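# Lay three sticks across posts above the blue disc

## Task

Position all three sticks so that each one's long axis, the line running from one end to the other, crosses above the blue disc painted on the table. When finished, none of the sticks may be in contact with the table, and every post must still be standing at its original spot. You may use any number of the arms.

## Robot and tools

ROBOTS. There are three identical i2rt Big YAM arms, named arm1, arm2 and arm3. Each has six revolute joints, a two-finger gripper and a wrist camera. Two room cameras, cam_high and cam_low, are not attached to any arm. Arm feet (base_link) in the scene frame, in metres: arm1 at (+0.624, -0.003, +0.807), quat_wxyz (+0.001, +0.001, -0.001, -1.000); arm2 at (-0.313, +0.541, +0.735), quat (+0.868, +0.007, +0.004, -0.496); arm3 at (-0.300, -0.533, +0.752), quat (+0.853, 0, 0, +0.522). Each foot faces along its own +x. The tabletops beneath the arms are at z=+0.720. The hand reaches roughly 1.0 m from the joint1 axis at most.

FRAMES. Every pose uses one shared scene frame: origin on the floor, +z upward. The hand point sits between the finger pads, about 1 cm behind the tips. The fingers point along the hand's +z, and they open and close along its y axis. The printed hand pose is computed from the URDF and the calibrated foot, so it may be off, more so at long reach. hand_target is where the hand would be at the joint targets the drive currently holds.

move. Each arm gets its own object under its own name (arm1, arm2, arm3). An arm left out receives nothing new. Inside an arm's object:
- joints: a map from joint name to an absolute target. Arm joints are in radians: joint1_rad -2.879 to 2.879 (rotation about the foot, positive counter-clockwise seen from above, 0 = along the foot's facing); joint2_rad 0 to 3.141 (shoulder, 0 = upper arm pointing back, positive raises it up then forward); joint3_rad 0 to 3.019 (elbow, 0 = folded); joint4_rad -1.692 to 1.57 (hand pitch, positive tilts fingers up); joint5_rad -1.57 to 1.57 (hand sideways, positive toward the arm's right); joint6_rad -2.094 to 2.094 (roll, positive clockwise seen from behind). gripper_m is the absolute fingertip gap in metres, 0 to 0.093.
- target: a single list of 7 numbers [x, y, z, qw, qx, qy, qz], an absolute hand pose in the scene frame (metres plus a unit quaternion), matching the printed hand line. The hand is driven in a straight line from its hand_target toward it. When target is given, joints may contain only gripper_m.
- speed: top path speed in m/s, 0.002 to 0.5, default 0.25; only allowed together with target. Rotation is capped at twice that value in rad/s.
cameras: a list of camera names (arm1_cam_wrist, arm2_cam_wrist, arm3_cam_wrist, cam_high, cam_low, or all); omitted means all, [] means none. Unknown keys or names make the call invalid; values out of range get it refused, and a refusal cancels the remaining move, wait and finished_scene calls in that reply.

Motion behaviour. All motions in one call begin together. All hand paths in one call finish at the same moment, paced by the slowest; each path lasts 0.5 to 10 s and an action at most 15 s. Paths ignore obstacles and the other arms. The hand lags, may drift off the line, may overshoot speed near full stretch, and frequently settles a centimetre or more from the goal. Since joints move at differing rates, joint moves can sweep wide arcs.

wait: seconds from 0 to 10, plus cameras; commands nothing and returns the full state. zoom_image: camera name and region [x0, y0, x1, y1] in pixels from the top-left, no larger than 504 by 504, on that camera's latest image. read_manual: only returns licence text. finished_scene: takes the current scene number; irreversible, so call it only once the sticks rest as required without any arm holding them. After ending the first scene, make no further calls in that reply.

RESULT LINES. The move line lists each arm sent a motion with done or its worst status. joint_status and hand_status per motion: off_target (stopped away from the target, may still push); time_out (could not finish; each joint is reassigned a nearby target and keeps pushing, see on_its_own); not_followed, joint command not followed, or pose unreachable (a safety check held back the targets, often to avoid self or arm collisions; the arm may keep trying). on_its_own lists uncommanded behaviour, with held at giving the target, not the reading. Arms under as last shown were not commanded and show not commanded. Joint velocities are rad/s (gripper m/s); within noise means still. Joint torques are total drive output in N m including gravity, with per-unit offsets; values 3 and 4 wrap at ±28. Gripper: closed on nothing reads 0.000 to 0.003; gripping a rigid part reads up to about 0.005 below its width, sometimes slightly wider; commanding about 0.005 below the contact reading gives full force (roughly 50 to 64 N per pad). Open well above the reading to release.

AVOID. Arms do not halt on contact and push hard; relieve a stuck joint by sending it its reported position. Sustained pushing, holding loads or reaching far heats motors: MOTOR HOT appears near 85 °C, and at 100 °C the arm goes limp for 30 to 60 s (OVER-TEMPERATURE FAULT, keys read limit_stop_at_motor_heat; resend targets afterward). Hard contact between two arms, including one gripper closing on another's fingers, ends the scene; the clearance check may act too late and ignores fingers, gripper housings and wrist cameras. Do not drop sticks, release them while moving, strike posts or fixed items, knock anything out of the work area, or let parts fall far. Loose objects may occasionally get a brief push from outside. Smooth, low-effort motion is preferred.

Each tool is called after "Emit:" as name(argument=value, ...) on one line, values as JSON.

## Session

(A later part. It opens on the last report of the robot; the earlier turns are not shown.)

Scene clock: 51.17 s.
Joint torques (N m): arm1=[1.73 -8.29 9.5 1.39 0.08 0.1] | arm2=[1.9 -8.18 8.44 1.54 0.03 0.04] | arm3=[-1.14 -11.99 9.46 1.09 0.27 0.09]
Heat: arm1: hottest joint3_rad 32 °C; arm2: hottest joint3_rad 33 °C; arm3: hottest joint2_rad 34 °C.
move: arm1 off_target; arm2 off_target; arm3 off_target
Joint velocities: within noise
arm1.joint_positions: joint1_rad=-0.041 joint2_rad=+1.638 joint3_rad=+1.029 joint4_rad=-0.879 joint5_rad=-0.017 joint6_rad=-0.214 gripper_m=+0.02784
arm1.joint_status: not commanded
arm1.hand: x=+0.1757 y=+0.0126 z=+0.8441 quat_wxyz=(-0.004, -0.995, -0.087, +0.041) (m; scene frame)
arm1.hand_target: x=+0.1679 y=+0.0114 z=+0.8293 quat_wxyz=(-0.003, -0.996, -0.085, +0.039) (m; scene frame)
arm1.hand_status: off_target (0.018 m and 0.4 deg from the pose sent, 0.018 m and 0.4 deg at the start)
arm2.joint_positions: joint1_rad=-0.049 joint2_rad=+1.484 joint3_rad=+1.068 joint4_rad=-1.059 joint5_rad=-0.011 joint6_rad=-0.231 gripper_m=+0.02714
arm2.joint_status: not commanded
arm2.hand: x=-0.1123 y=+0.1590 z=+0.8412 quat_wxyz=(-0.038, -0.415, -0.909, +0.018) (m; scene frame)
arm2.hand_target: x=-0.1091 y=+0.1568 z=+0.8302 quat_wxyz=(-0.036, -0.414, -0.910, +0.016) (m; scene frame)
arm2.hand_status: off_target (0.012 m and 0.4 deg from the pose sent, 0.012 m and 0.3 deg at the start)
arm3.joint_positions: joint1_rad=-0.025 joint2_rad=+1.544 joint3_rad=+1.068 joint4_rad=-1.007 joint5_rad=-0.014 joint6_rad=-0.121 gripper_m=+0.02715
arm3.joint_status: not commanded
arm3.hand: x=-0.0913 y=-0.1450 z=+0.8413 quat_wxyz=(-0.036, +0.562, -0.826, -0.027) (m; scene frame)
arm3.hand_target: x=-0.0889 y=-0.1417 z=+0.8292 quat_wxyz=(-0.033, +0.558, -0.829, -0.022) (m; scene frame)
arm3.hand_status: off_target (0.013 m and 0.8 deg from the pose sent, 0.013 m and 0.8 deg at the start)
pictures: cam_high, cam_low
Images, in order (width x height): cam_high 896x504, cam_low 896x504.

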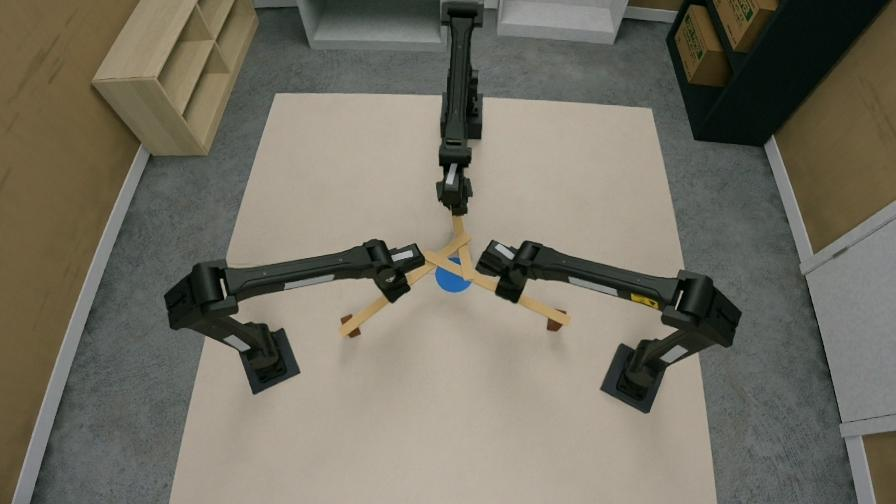

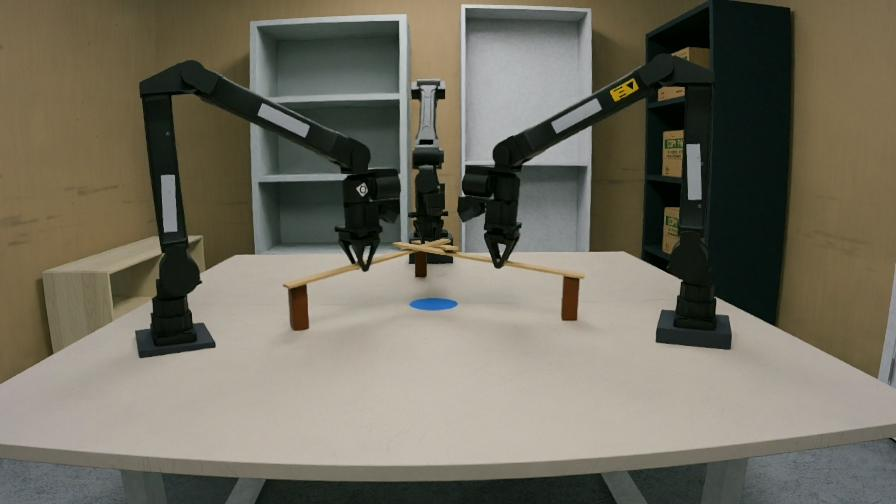

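Emit:
move(arm1={"target":[0.173,0.012,0.84,0.0033,0.9955,0.0853,-0.0391],"speed":0.05}, arm2={"target":[-0.1105,0.1578,0.837,0.0357,0.4136,0.9096,-0.0162],"speed":0.05}, arm3={"target":[-0.0898,-0.143,0.837,-0.0326,0.5582,-0.8289,-0.0219],"speed":0.05}, cameras=[])

Emit:
move(arm1={"joints":{"gripper_m":0.034}}, arm2={"joints":{"gripper_m":0.034}}, arm3={"joints":{"gripper_m":0.034}}, cameras=["arm1_cam_wrist","arm2_cam_wrist","arm3_cam_wrist","cam_high","cam_low"])

Emit:
zoom_image(camera="cam_high", region=[410, 190, 500, 290])

Emit:
zoom_image(camera="cam_low", region=[270, 180, 600, 340])

Scene clock: 53.23 s.
Joint torques (N m): arm1=[1.14 -10.17 8.75 0.31 0.11 0.05] | arm2=[1.73 -9.11 8.94 0.72 0.03 0.01] | arm3=[-0.97 -13.16 9.98 0.36 0.25 0.11]
Heat: arm1: hottest joint3_rad 32 °C; arm2: hottest joint3_rad 33 °C; arm3: hottest joint2_rad 34 °C.
move: arm1 done; arm2 done; arm3 done
Joint velocities: within noise
arm1.joint_positions: joint1_rad=-0.041 joint2_rad=+1.638 joint3_rad=+1.029 joint4_rad=-0.879 joint5_rad=-0.017 joint6_rad=-0.214 gripper_m=+0.02784
arm1.joint_status: not commanded
arm1.hand: x=+0.1757 y=+0.0126 z=+0.8441 quat_wxyz=(-0.004, -0.995, -0.087, +0.041) (m; scene frame)
arm1.hand_target: x=+0.1731 y=+0.0120 z=+0.8400 quat_wxyz=(-0.003, -0.996, -0.085, +0.039) (m; scene frame)
arm1.hand_status: done (0.005 m and 0.4 deg from the pose sent, 0.005 m and 0.4 deg at the start)
arm2.joint_positions: joint1_rad=-0.049 joint2_rad=+1.484 joint3_rad=+1.068 joint4_rad=-1.059 joint5_rad=-0.011 joint6_rad=-0.231 gripper_m=+0.02714
arm2.joint_status: not commanded
arm2.hand: x=-0.1123 y=+0.1590 z=+0.8412 quat_wxyz=(-0.038, -0.415, -0.909, +0.018) (m; scene frame)
arm2.hand_target: x=-0.1105 y=+0.1579 z=+0.8370 quat_wxyz=(-0.036, -0.414, -0.910, +0.016) (m; scene frame)
arm2.hand_status: done (0.005 m and 0.4 deg from the pose sent, 0.005 m and 0.4 deg at the start)
arm3.joint_positions: joint1_rad=-0.025 joint2_rad=+1.544 joint3_rad=+1.068 joint4_rad=-1.007 joint5_rad=-0.014 joint6_rad=-0.121 gripper_m=+0.02715
arm3.joint_status: not commanded
arm3.hand: x=-0.0913 y=-0.1450 z=+0.8413 quat_wxyz=(-0.036, +0.562, -0.826, -0.027) (m; scene frame)
arm3.hand_target: x=-0.0898 y=-0.1431 z=+0.8370 quat_wxyz=(-0.033, +0.558, -0.829, -0.022) (m; scene frame)
arm3.hand_status: done (0.005 m and 0.8 deg from the pose sent, 0.005 m and 0.8 deg at the start)
pictures: none
No camera images: "cameras" was empty.

Scene clock: 53.70 s.
Joint torques (N m): arm1=[1.08 -11.05 8.66 0.35 0.12 0.01] | arm2=[2.26 -9.17 9.01 0.72 -0.03 0.01] | arm3=[-1.32 -13.74 9.92 0.34 0.1 0.08]
Heat: arm1: hottest joint3_rad 32 °C; arm2: hottest joint3_rad 33 °C; arm3: hottest joint2_rad 34 °C.
move: arm1 done; arm2 done; arm3 done
Joint velocities: within noise
arm1.joint_positions: joint1_rad=-0.041 joint2_rad=+1.639 joint3_rad=+1.029 joint4_rad=-0.879 joint5_rad=-0.016 joint6_rad=-0.214 gripper_m=+0.03390
arm1.joint_status: all done
arm1.hand: x=+0.1758 y=+0.0127 z=+0.8437 quat_wxyz=(-0.004, -0.995, -0.087, +0.041) (m; scene frame)
arm1.hand_target: x=+0.1731 y=+0.0119 z=+0.8400 quat_wxyz=(-0.003, -0.996, -0.085, +0.039) (m; scene frame)
arm1.hand_status: not commanded
arm2.joint_positions: joint1_rad=-0.049 joint2_rad=+1.484 joint3_rad=+1.068 joint4_rad=-1.059 joint5_rad=-0.010 joint6_rad=-0.231 gripper_m=+0.03391
arm2.joint_status: all done
arm2.hand: x=-0.1124 y=+0.1589 z=+0.8412 quat_wxyz=(-0.038, -0.415, -0.909, +0.018) (m; scene frame)
arm2.hand_target: x=-0.1105 y=+0.1578 z=+0.8370 quat_wxyz=(-0.036, -0.414, -0.910, +0.016) (m; scene frame)
arm2.hand_status: not commanded
arm3.joint_positions: joint1_rad=-0.025 joint2_rad=+1.546 joint3_rad=+1.067 joint4_rad=-1.007 joint5_rad=-0.010 joint6_rad=-0.121 gripper_m=+0.03394
arm3.joint_status: all done
arm3.hand: x=-0.0908 y=-0.1455 z=+0.8403 quat_wxyz=(-0.036, +0.561, -0.826, -0.024) (m; scene frame)
arm3.hand_target: x=-0.0898 y=-0.1430 z=+0.8370 quat_wxyz=(-0.033, +0.558, -0.829, -0.022) (m; scene frame)
arm3.hand_status: not commanded
pictures: arm1_cam_wrist, arm2_cam_wrist, arm3_cam_wrist, cam_high, cam_low
Images, in order (width x height): arm1_cam_wrist 672x504, arm2_cam_wrist 672x504, arm3_cam_wrist 672x504, cam_high 896x504, cam_low 896x504.

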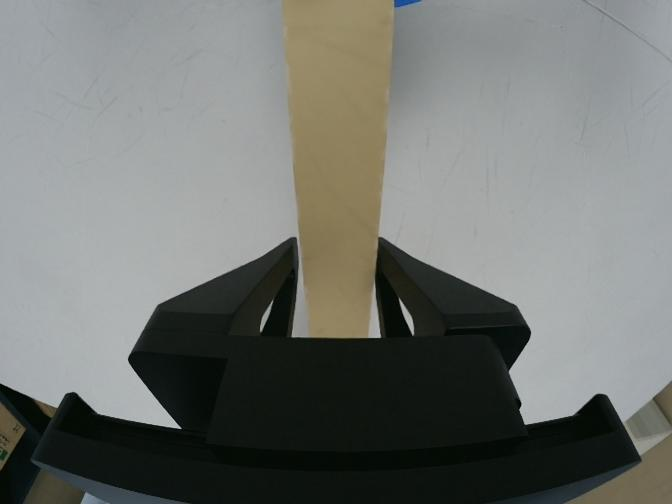

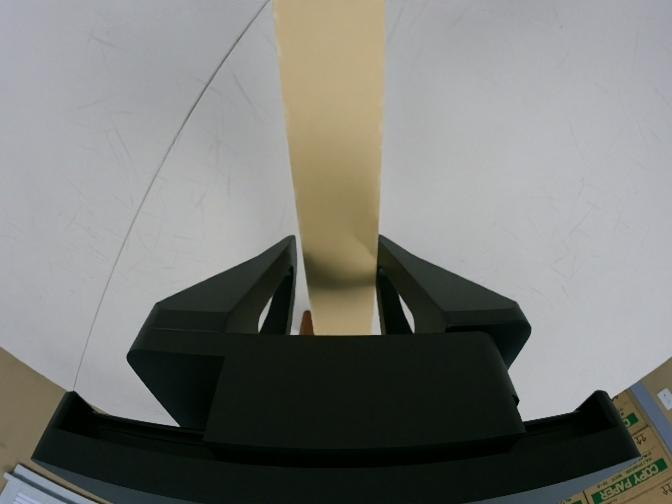

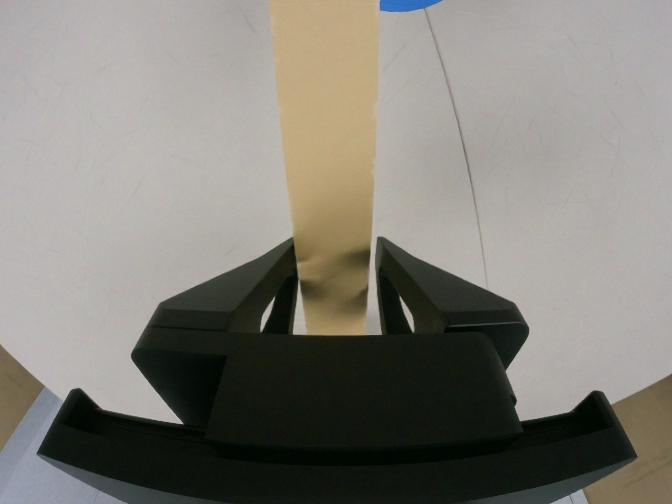

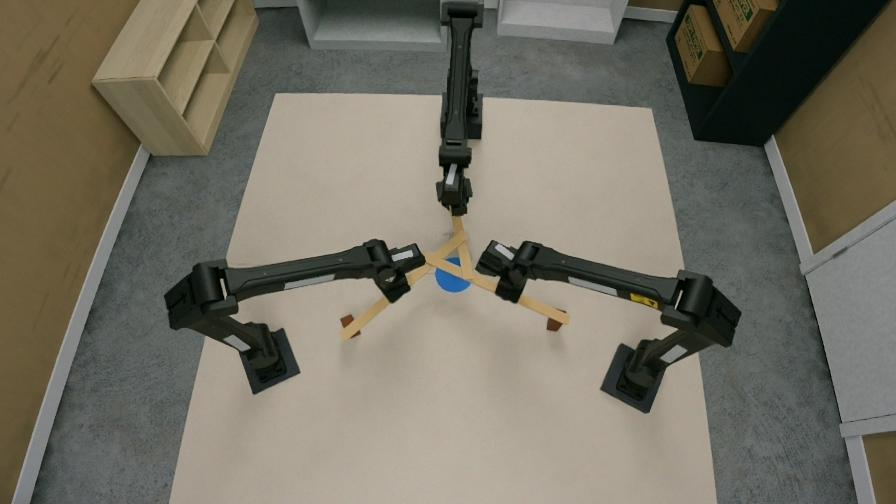

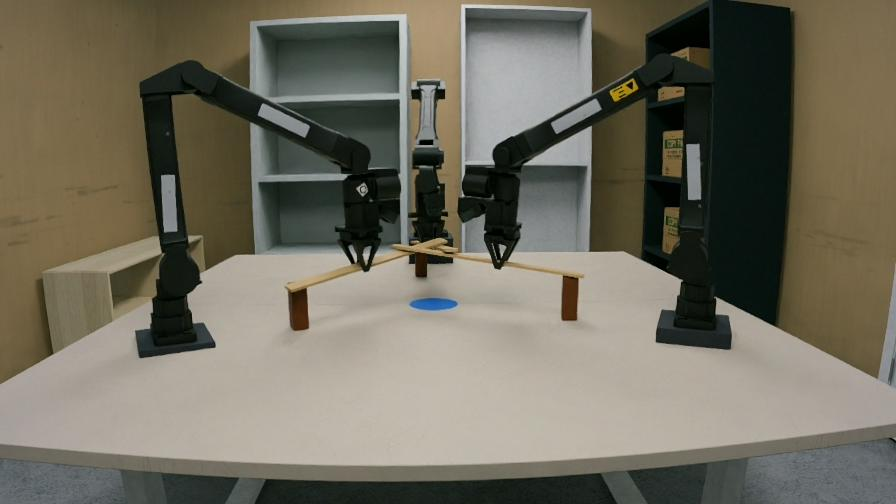

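Scaled by 5.040 from the camera's 896x504 image, which has a finer 1280x720 frame.

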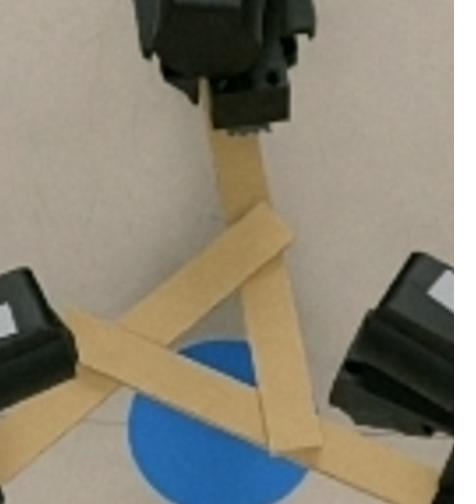

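Scaled by 1.527 from the camera's 896x504 image, which has a finer 1280x720 frame.

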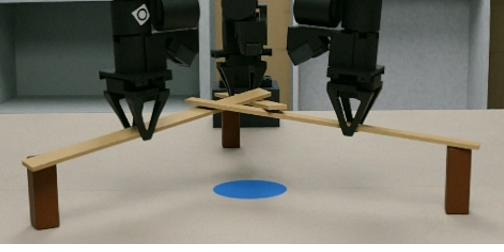

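Emit:
zoom_image(camera="cam_high", region=[310, 270, 390, 350])

Emit:
zoom_image(camera="cam_high", region=[520, 270, 600, 350])

Emit:
zoom_image(camera="cam_low", region=[260, 220, 350, 340])

Emit:
zoom_image(camera="cam_low", region=[370, 210, 480, 280])

Scaled by 6.300 from the camera's 896x504 image, which has a finer 1280x720 frame.

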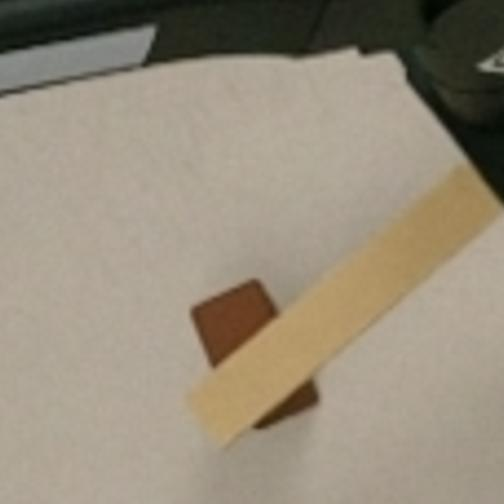

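Scaled by 6.300 from the camera's 896x504 image, which has a finer 1280x720 frame.

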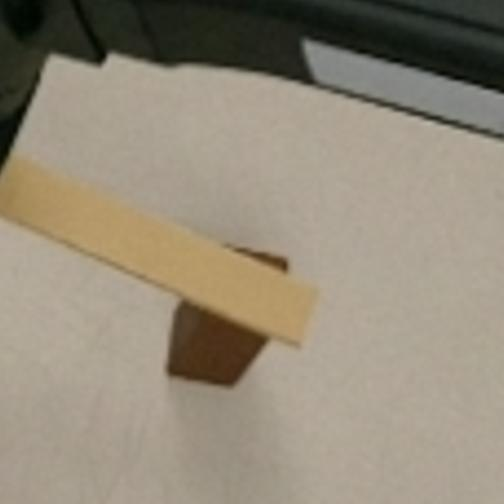

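Scaled by 4.200 from the camera's 896x504 image, which has a finer 1280x720 frame.

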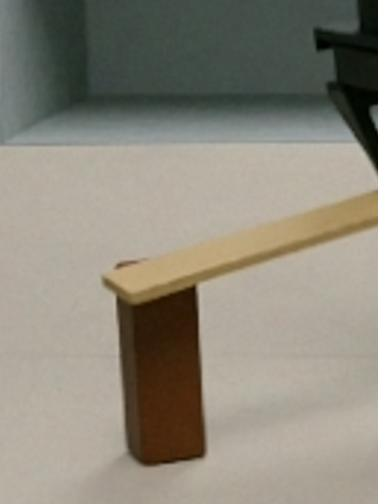

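Scaled by 4.582 from the camera's 896x504 image, which has a finer 1280x720 frame.

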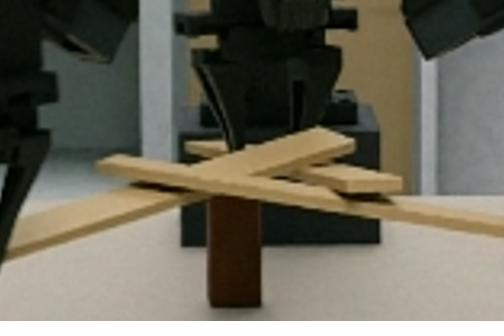

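Emit:
wait(seconds=0.1, cameras=["cam_high","cam_low","arm2_cam_wrist"])

Emit:
zoom_image(camera="cam_high", region=[310, 270, 390, 350])

Emit:
zoom_image(camera="cam_low", region=[260, 220, 350, 340])

Scene clock: 57.17 s.
Joint torques (N m): arm1=[1.55 -10.52 8.96 0.43 0.05 0.02] | arm2=[1.73 -9.11 8.94 0.7 0 0.01] | arm3=[-1.26 -13.33 10.09 0.42 0.08 0.08]
Heat: arm1: hottest joint3_rad 32 °C; arm2: hottest joint3_rad 33 °C; arm3: hottest joint2_rad 34 °C.
Joint velocities: within noise
arm1.joint_positions: joint1_rad=-0.041 joint2_rad=+1.639 joint3_rad=+1.029 joint4_rad=-0.879 joint5_rad=-0.016 joint6_rad=-0.214 gripper_m=+0.03390
arm1.joint_status: all done
arm1.hand: x=+0.1758 y=+0.0127 z=+0.8437 quat_wxyz=(-0.004, -0.995, -0.087, +0.041) (m; scene frame)
arm1.hand_target: x=+0.1731 y=+0.0119 z=+0.8400 quat_wxyz=(-0.003, -0.996, -0.085, +0.039) (m; scene frame)
arm1.hand_status: not commanded
arm2.joint_positions: joint1_rad=-0.049 joint2_rad=+1.484 joint3_rad=+1.068 joint4_rad=-1.059 joint5_rad=-0.010 joint6_rad=-0.231 gripper_m=+0.03391
arm2.joint_status: all done
arm2.hand: x=-0.1124 y=+0.1589 z=+0.8412 quat_wxyz=(-0.038, -0.415, -0.909, +0.018) (m; scene frame)
arm2.hand_target: x=-0.1105 y=+0.1578 z=+0.8370 quat_wxyz=(-0.036, -0.414, -0.910, +0.016) (m; scene frame)
arm2.hand_status: not commanded
arm3.joint_positions: joint1_rad=-0.025 joint2_rad=+1.546 joint3_rad=+1.067 joint4_rad=-1.007 joint5_rad=-0.010 joint6_rad=-0.121 gripper_m=+0.03394
arm3.joint_status: all done
arm3.hand: x=-0.0908 y=-0.1455 z=+0.8403 quat_wxyz=(-0.036, +0.561, -0.826, -0.024) (m; scene frame)
arm3.hand_target: x=-0.0898 y=-0.1430 z=+0.8370 quat_wxyz=(-0.033, +0.558, -0.829, -0.022) (m; scene frame)
arm3.hand_status: not commanded
wait: 0.10 s; at rest from the start
pictures: arm2_cam_wrist, cam_high, cam_low
Images, in order (width x height): arm2_cam_wrist 672x504, cam_high 896x504, cam_low 896x504.

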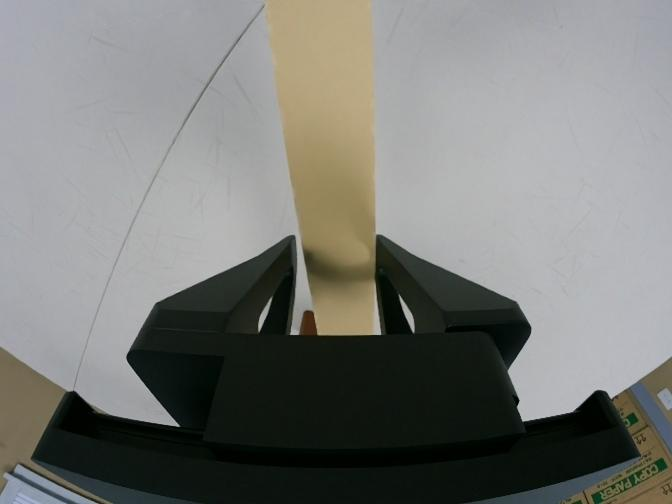

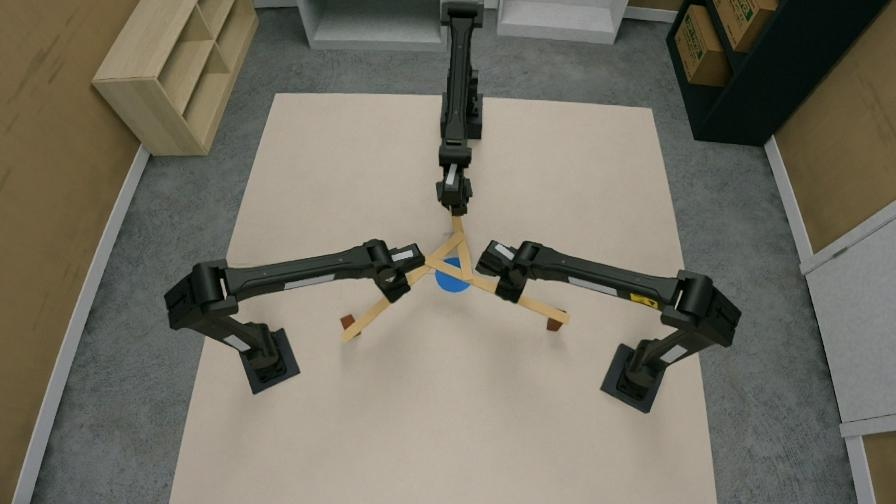

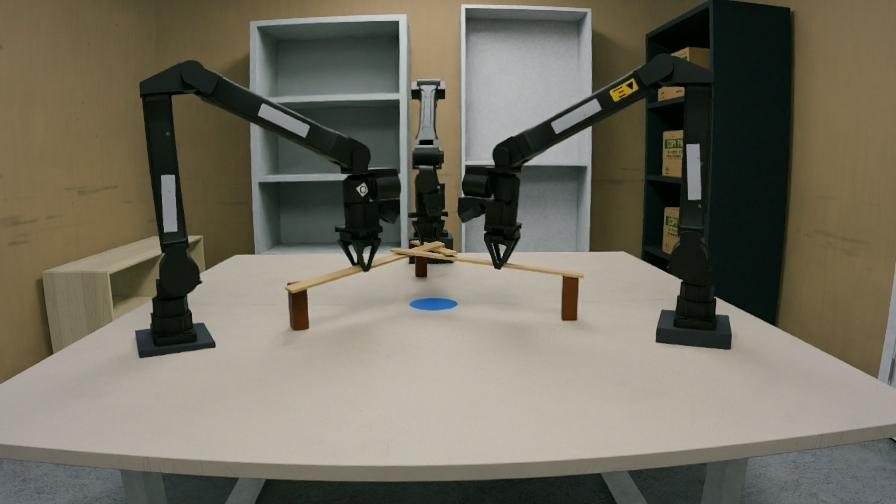

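Scaled by 6.300 from the camera's 896x504 image, which has a finer 1280x720 frame.

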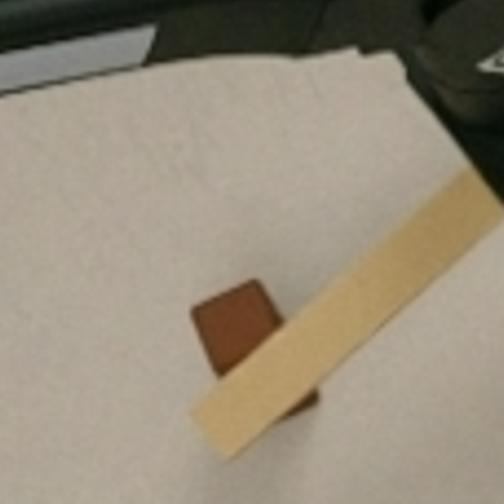

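Scaled by 4.200 from the camera's 896x504 image, which has a finer 1280x720 frame.

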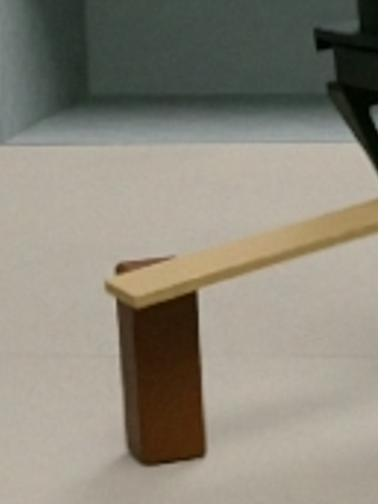

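Emit:
move(arm2={"joints":{"gripper_m":0.02}}, cameras=["cam_high","cam_low","arm2_cam_wrist","arm1_cam_wrist","arm3_cam_wrist"])

Emit:
zoom_image(camera="cam_high", region=[310, 270, 390, 350])

Emit:
zoom_image(camera="cam_high", region=[410, 190, 500, 290])

Emit:
zoom_image(camera="cam_low", region=[370, 210, 480, 280])

Scene clock: 58.30 s.
Joint torques (N m): arm1=[1.38 -10.58 8.64 0.28 0.05 0.09] | arm2=[1.73 -9.11 8.95 0.72 -0.08 0.07] | arm3=[-1.38 -13.51 10.02 0.28 0.08 0.1]
Heat: arm1: hottest joint3_rad 32 °C; arm2: hottest joint3_rad 33 °C; arm3: hottest joint2_rad 34 °C.
move: arm2 off_target
Joint velocities: within noise
arm1, arm3: as last shown
arm2.joint_positions: joint1_rad=-0.049 joint2_rad=+1.484 joint3_rad=+1.068 joint4_rad=-1.059 joint5_rad=-0.008 joint6_rad=-0.237 gripper_m=+0.02706
arm2.joint_status: gripper_m off_target (ended at +0.02709, target +0.02000)
arm2.hand: x=-0.1126 y=+0.1588 z=+0.8412 quat_wxyz=(-0.038, -0.412, -0.910, +0.019) (m; scene frame)
arm2.hand_target: x=-0.1105 y=+0.1579 z=+0.8370 quat_wxyz=(-0.036, -0.414, -0.910, +0.016) (m; scene frame)
arm2.hand_status: not commanded
pictures: arm1_cam_wrist, arm2_cam_wrist, arm3_cam_wrist, cam_high, cam_low
Images, in order (width x height): arm1_cam_wrist 672x504, arm2_cam_wrist 672x504, arm3_cam_wrist 672x504, cam_high 896x504, cam_low 896x504.

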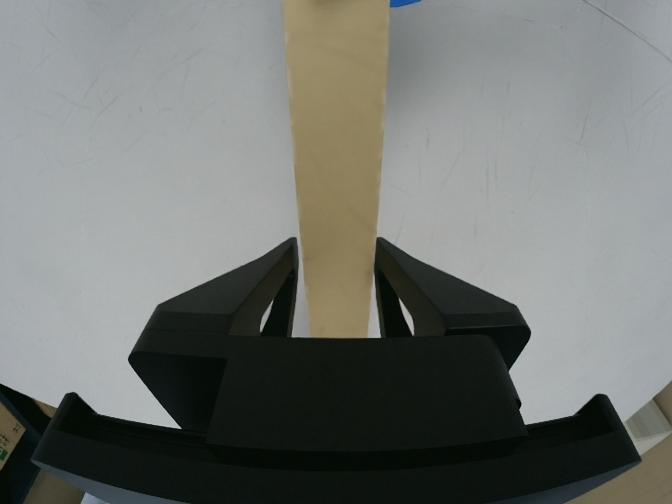

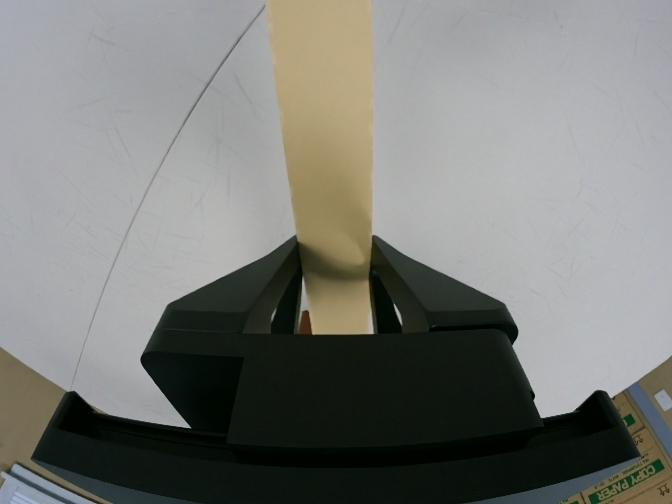

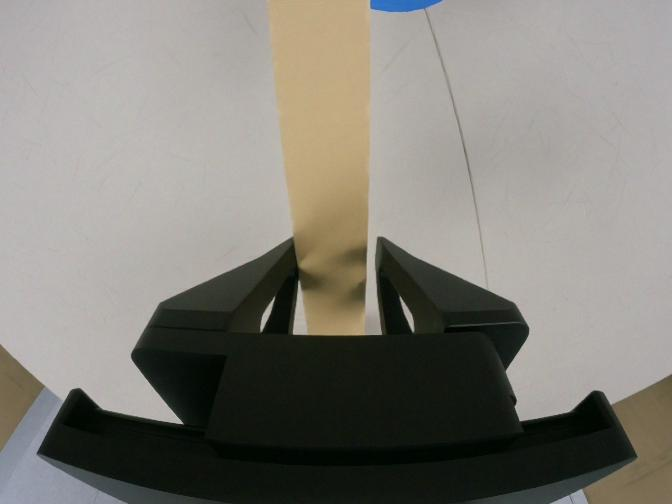

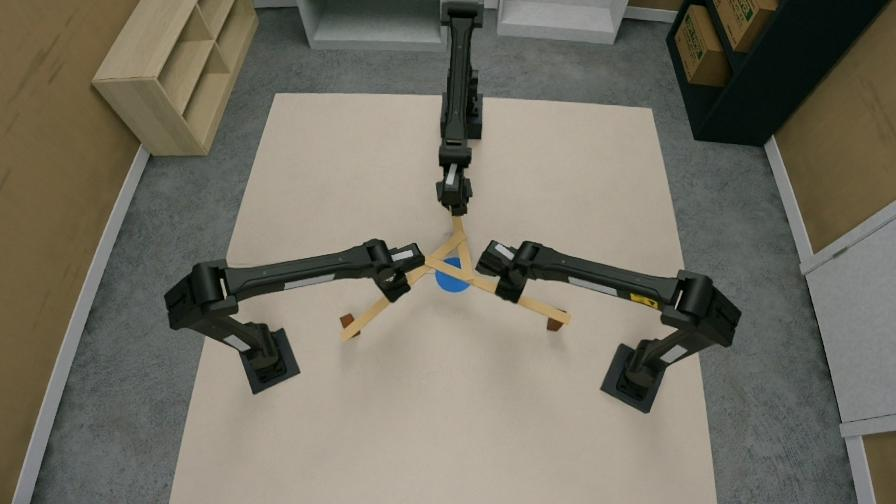

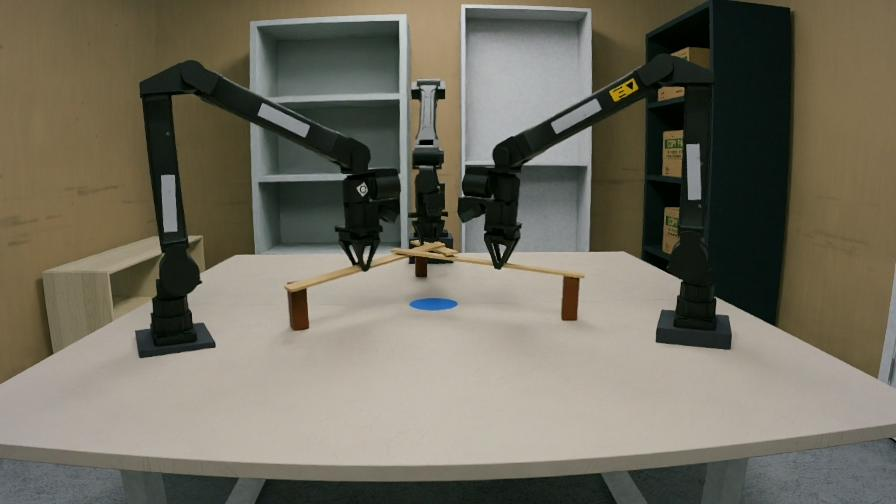

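Scaled by 6.300 from the camera's 896x504 image, which has a finer 1280x720 frame.

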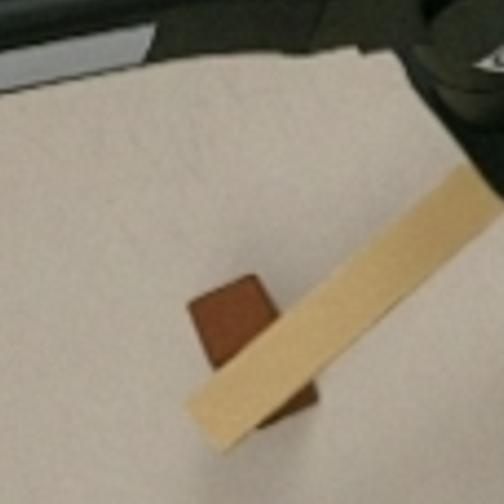

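Scaled by 5.040 from the camera's 896x504 image, which has a finer 1280x720 frame.

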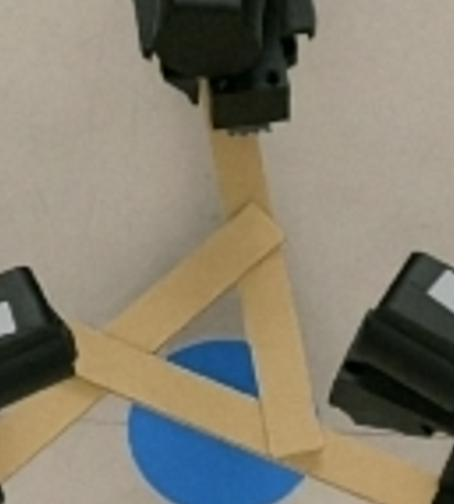

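Scaled by 4.582 from the camera's 896x504 image, which has a finer 1280x720 frame.

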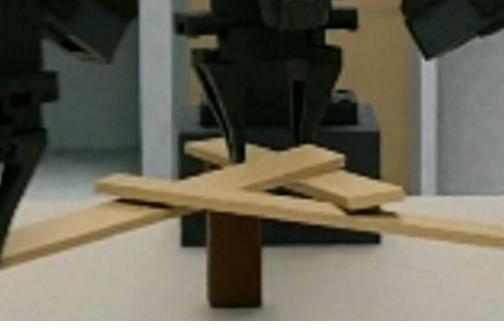

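Emit:
move(arm1={"joints":{"gripper_m":0.02}}, arm3={"joints":{"gripper_m":0.02}}, cameras=[])

Emit:
move(arm1={"target":[0.1515,0.0093,0.8705,0.0056,0.9943,0.0852,-0.0652],"speed":0.06}, arm2={"target":[-0.0923,0.1379,0.8825,0.0595,0.413,0.9084,-0.0271],"speed":0.06}, arm3={"target":[-0.0812,-0.1223,0.8745,-0.0542,0.5573,-0.8278,-0.0365],"speed":0.06}, cameras=["arm1_cam_wrist","arm2_cam_wrist","arm3_cam_wrist","cam_high","cam_low"])

Emit:
zoom_image(camera="cam_high", region=[310, 270, 390, 350])

Emit:
zoom_image(camera="cam_high", region=[410, 190, 500, 290])

Emit:
zoom_image(camera="cam_high", region=[520, 270, 600, 350])

Emit:
zoom_image(camera="cam_low", region=[270, 180, 600, 340])

Scene clock: 61.40 s.
Joint torques (N m): arm1=[1.38 -10.11 8.77 0.39 -0.07 0.03] | arm2=[1.79 -9.17 8.95 0.72 -0.07 0.07] | arm3=[-1.38 -13.39 9.99 0.31 0.13 0.14]
Heat: arm1: hottest joint3_rad 32 °C; arm2: hottest joint3_rad 32 °C; arm3: hottest joint2_rad 34 °C.
move: arm1 off_target; arm3 off_target
Joint velocities: within noise
arm1.joint_positions: joint1_rad=-0.041 joint2_rad=+1.639 joint3_rad=+1.029 joint4_rad=-0.879 joint5_rad=-0.015 joint6_rad=-0.215 gripper_m=+0.02753
arm1.joint_status: gripper_m off_target (ended at +0.02755, target +0.02000)
arm1.hand: x=+0.1758 y=+0.0129 z=+0.8437 quat_wxyz=(-0.003, -0.995, -0.088, +0.041) (m; scene frame)
arm1.hand_target: x=+0.1731 y=+0.0120 z=+0.8400 quat_wxyz=(-0.003, -0.996, -0.085, +0.039) (m; scene frame)
arm1.hand_status: not commanded
arm2: as last shown
arm3.joint_positions: joint1_rad=-0.024 joint2_rad=+1.546 joint3_rad=+1.067 joint4_rad=-1.007 joint5_rad=-0.011 joint6_rad=-0.125 gripper_m=+0.02706
arm3.joint_status: gripper_m off_target (ended at +0.02709, target +0.02000)
arm3.hand: x=-0.0916 y=-0.1451 z=+0.8403 quat_wxyz=(-0.036, +0.564, -0.825, -0.025) (m; scene frame)
arm3.hand_target: x=-0.0898 y=-0.1430 z=+0.8370 quat_wxyz=(-0.033, +0.558, -0.829, -0.022) (m; scene frame)
arm3.hand_status: not commanded
pictures: none
No camera images: "cameras" was empty.

Scene clock: 62.83 s.
Joint torques (N m): arm1=[1.67 -12.45 12.53 -0.16 -0.14 0.11] | arm2=[2.37 -10.58 14.61 0.18 -0.1 0.15] | arm3=[-1.38 -15.68 14.48 0.25 0.03 0.15]
Heat: arm1: hottest joint3_rad 32 °C; arm2: hottest joint3_rad 33 °C; arm3: hottest joint2_rad 34 °C.
move: arm1 off_target; arm2 off_target; arm3 off_target
Joint velocities: within noise
arm1.joint_positions: joint1_rad=-0.041 joint2_rad=+1.636 joint3_rad=+1.043 joint4_rad=-0.896 joint5_rad=-0.023 joint6_rad=-0.214 gripper_m=+0.02752
arm1.joint_status: not commanded
arm1.hand: x=+0.1735 y=+0.0116 z=+0.8492 quat_wxyz=(-0.008, -0.995, -0.088, +0.041) (m; scene frame)
arm1.hand_target: x=+0.1526 y=+0.0092 z=+0.8709 quat_wxyz=(-0.006, -0.994, -0.085, +0.065) (m; scene frame)
arm1.hand_status: off_target (0.031 m and 2.8 deg from the pose sent, 0.036 m and 2.8 deg at the start)
arm2.joint_positions: joint1_rad=-0.044 joint2_rad=+1.484 joint3_rad=+1.105 joint4_rad=-1.119 joint5_rad=-0.019 joint6_rad=-0.233 gripper_m=+0.02706
arm2.joint_status: not commanded
arm2.hand: x=-0.1095 y=+0.1609 z=+0.8535 quat_wxyz=(-0.031, -0.412, -0.911, +0.007) (m; scene frame)
arm2.hand_target: x=-0.0933 y=+0.1398 z=+0.8829 quat_wxyz=(-0.060, -0.413, -0.908, +0.027) (m; scene frame)
arm2.hand_status: off_target (0.041 m and 4.0 deg from the pose sent, 0.051 m and 2.7 deg at the start)
arm3.joint_positions: joint1_rad=-0.024 joint2_rad=+1.546 joint3_rad=+1.101 joint4_rad=-1.052 joint5_rad=-0.015 joint6_rad=-0.125 gripper_m=+0.02706
arm3.joint_status: not commanded
arm3.hand: x=-0.0908 y=-0.1424 z=+0.8516 quat_wxyz=(-0.029, +0.564, -0.825, -0.024) (m; scene frame)
arm3.hand_target: x=-0.0818 y=-0.1235 z=+0.8749 quat_wxyz=(-0.054, +0.557, -0.828, -0.037) (m; scene frame)
arm3.hand_status: off_target (0.032 m and 3.3 deg from the pose sent, 0.042 m and 2.7 deg at the start)
pictures: arm1_cam_wrist, arm2_cam_wrist, arm3_cam_wrist, cam_high, cam_low
Images, in order (width x height): arm1_cam_wrist 672x504, arm2_cam_wrist 672x504, arm3_cam_wrist 672x504, cam_high 896x504, cam_low 896x504.

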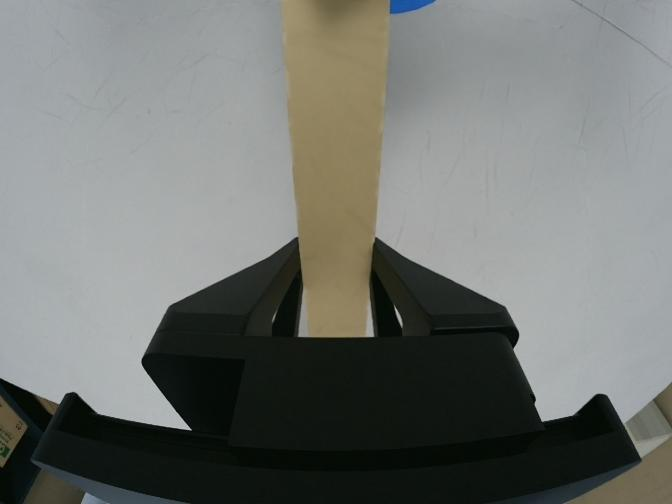

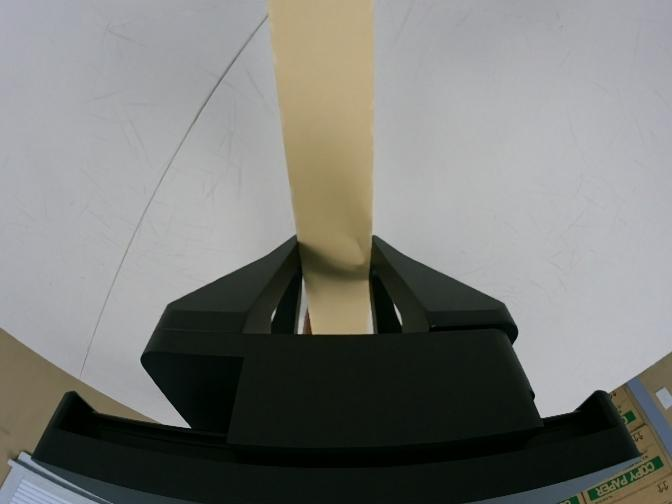

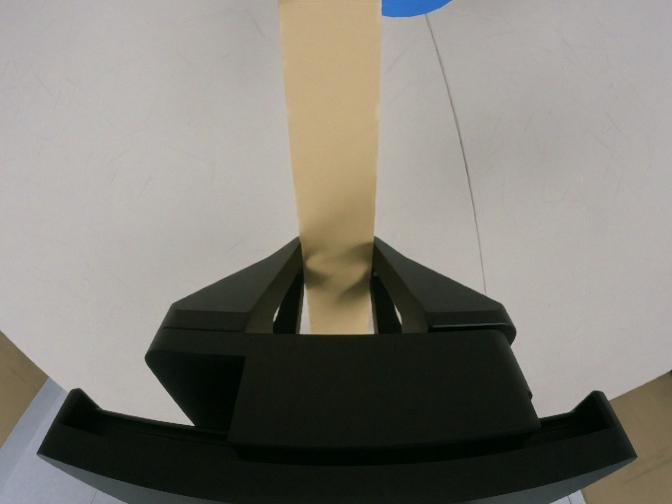

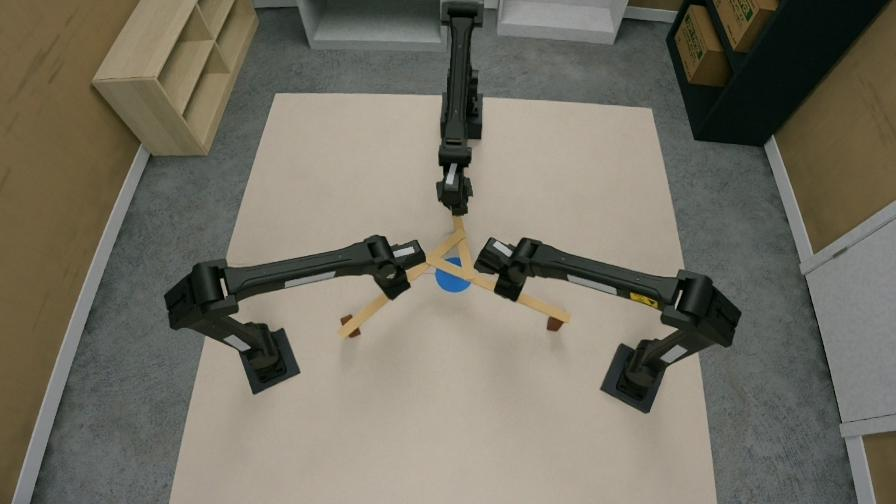

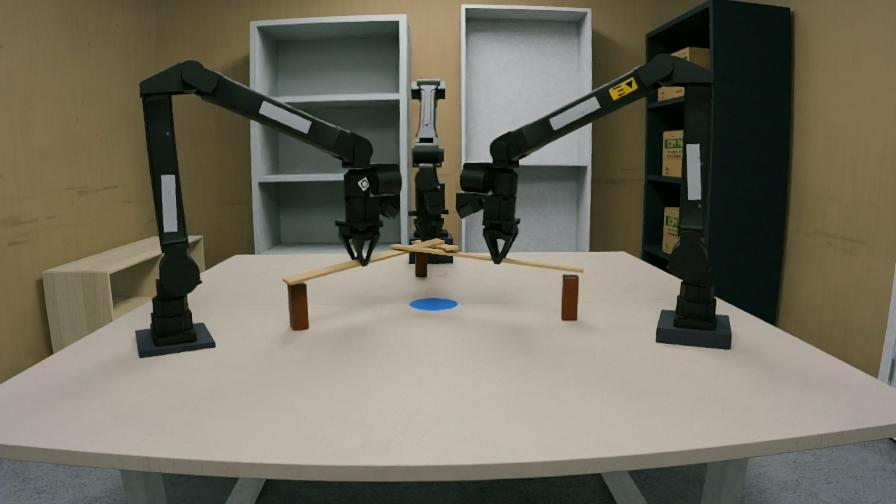

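Scaled by 6.300 from the camera's 896x504 image, which has a finer 1280x720 frame.

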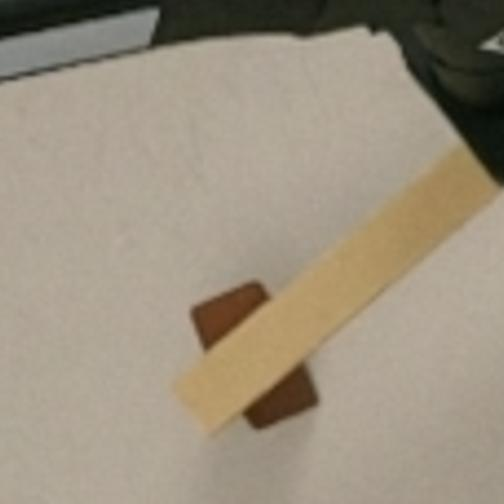

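Scaled by 5.040 from the camera's 896x504 image, which has a finer 1280x720 frame.

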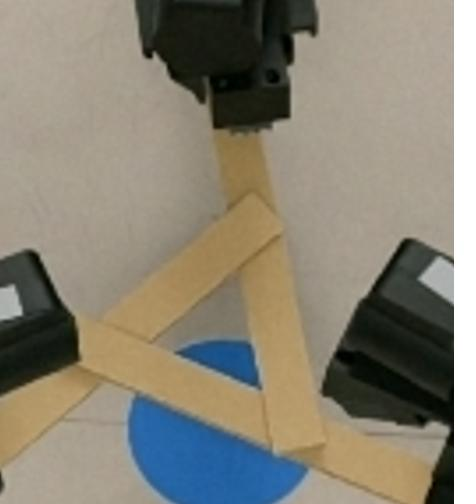

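Scaled by 6.300 from the camera's 896x504 image, which has a finer 1280x720 frame.

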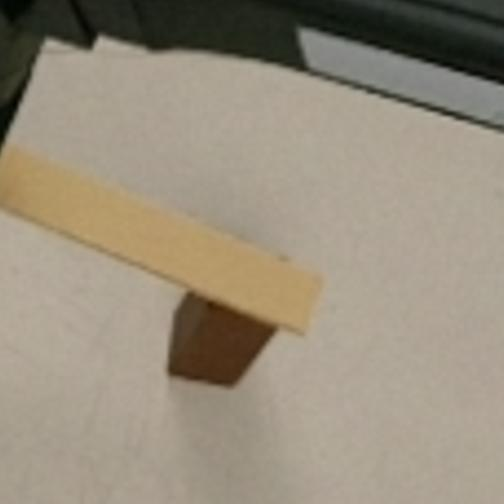

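Scaled by 1.527 from the camera's 896x504 image, which has a finer 1280x720 frame.

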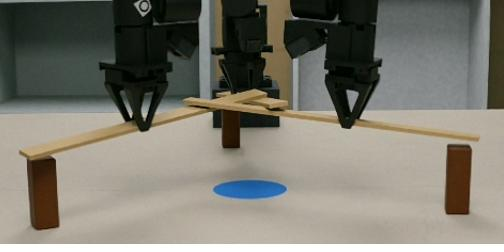

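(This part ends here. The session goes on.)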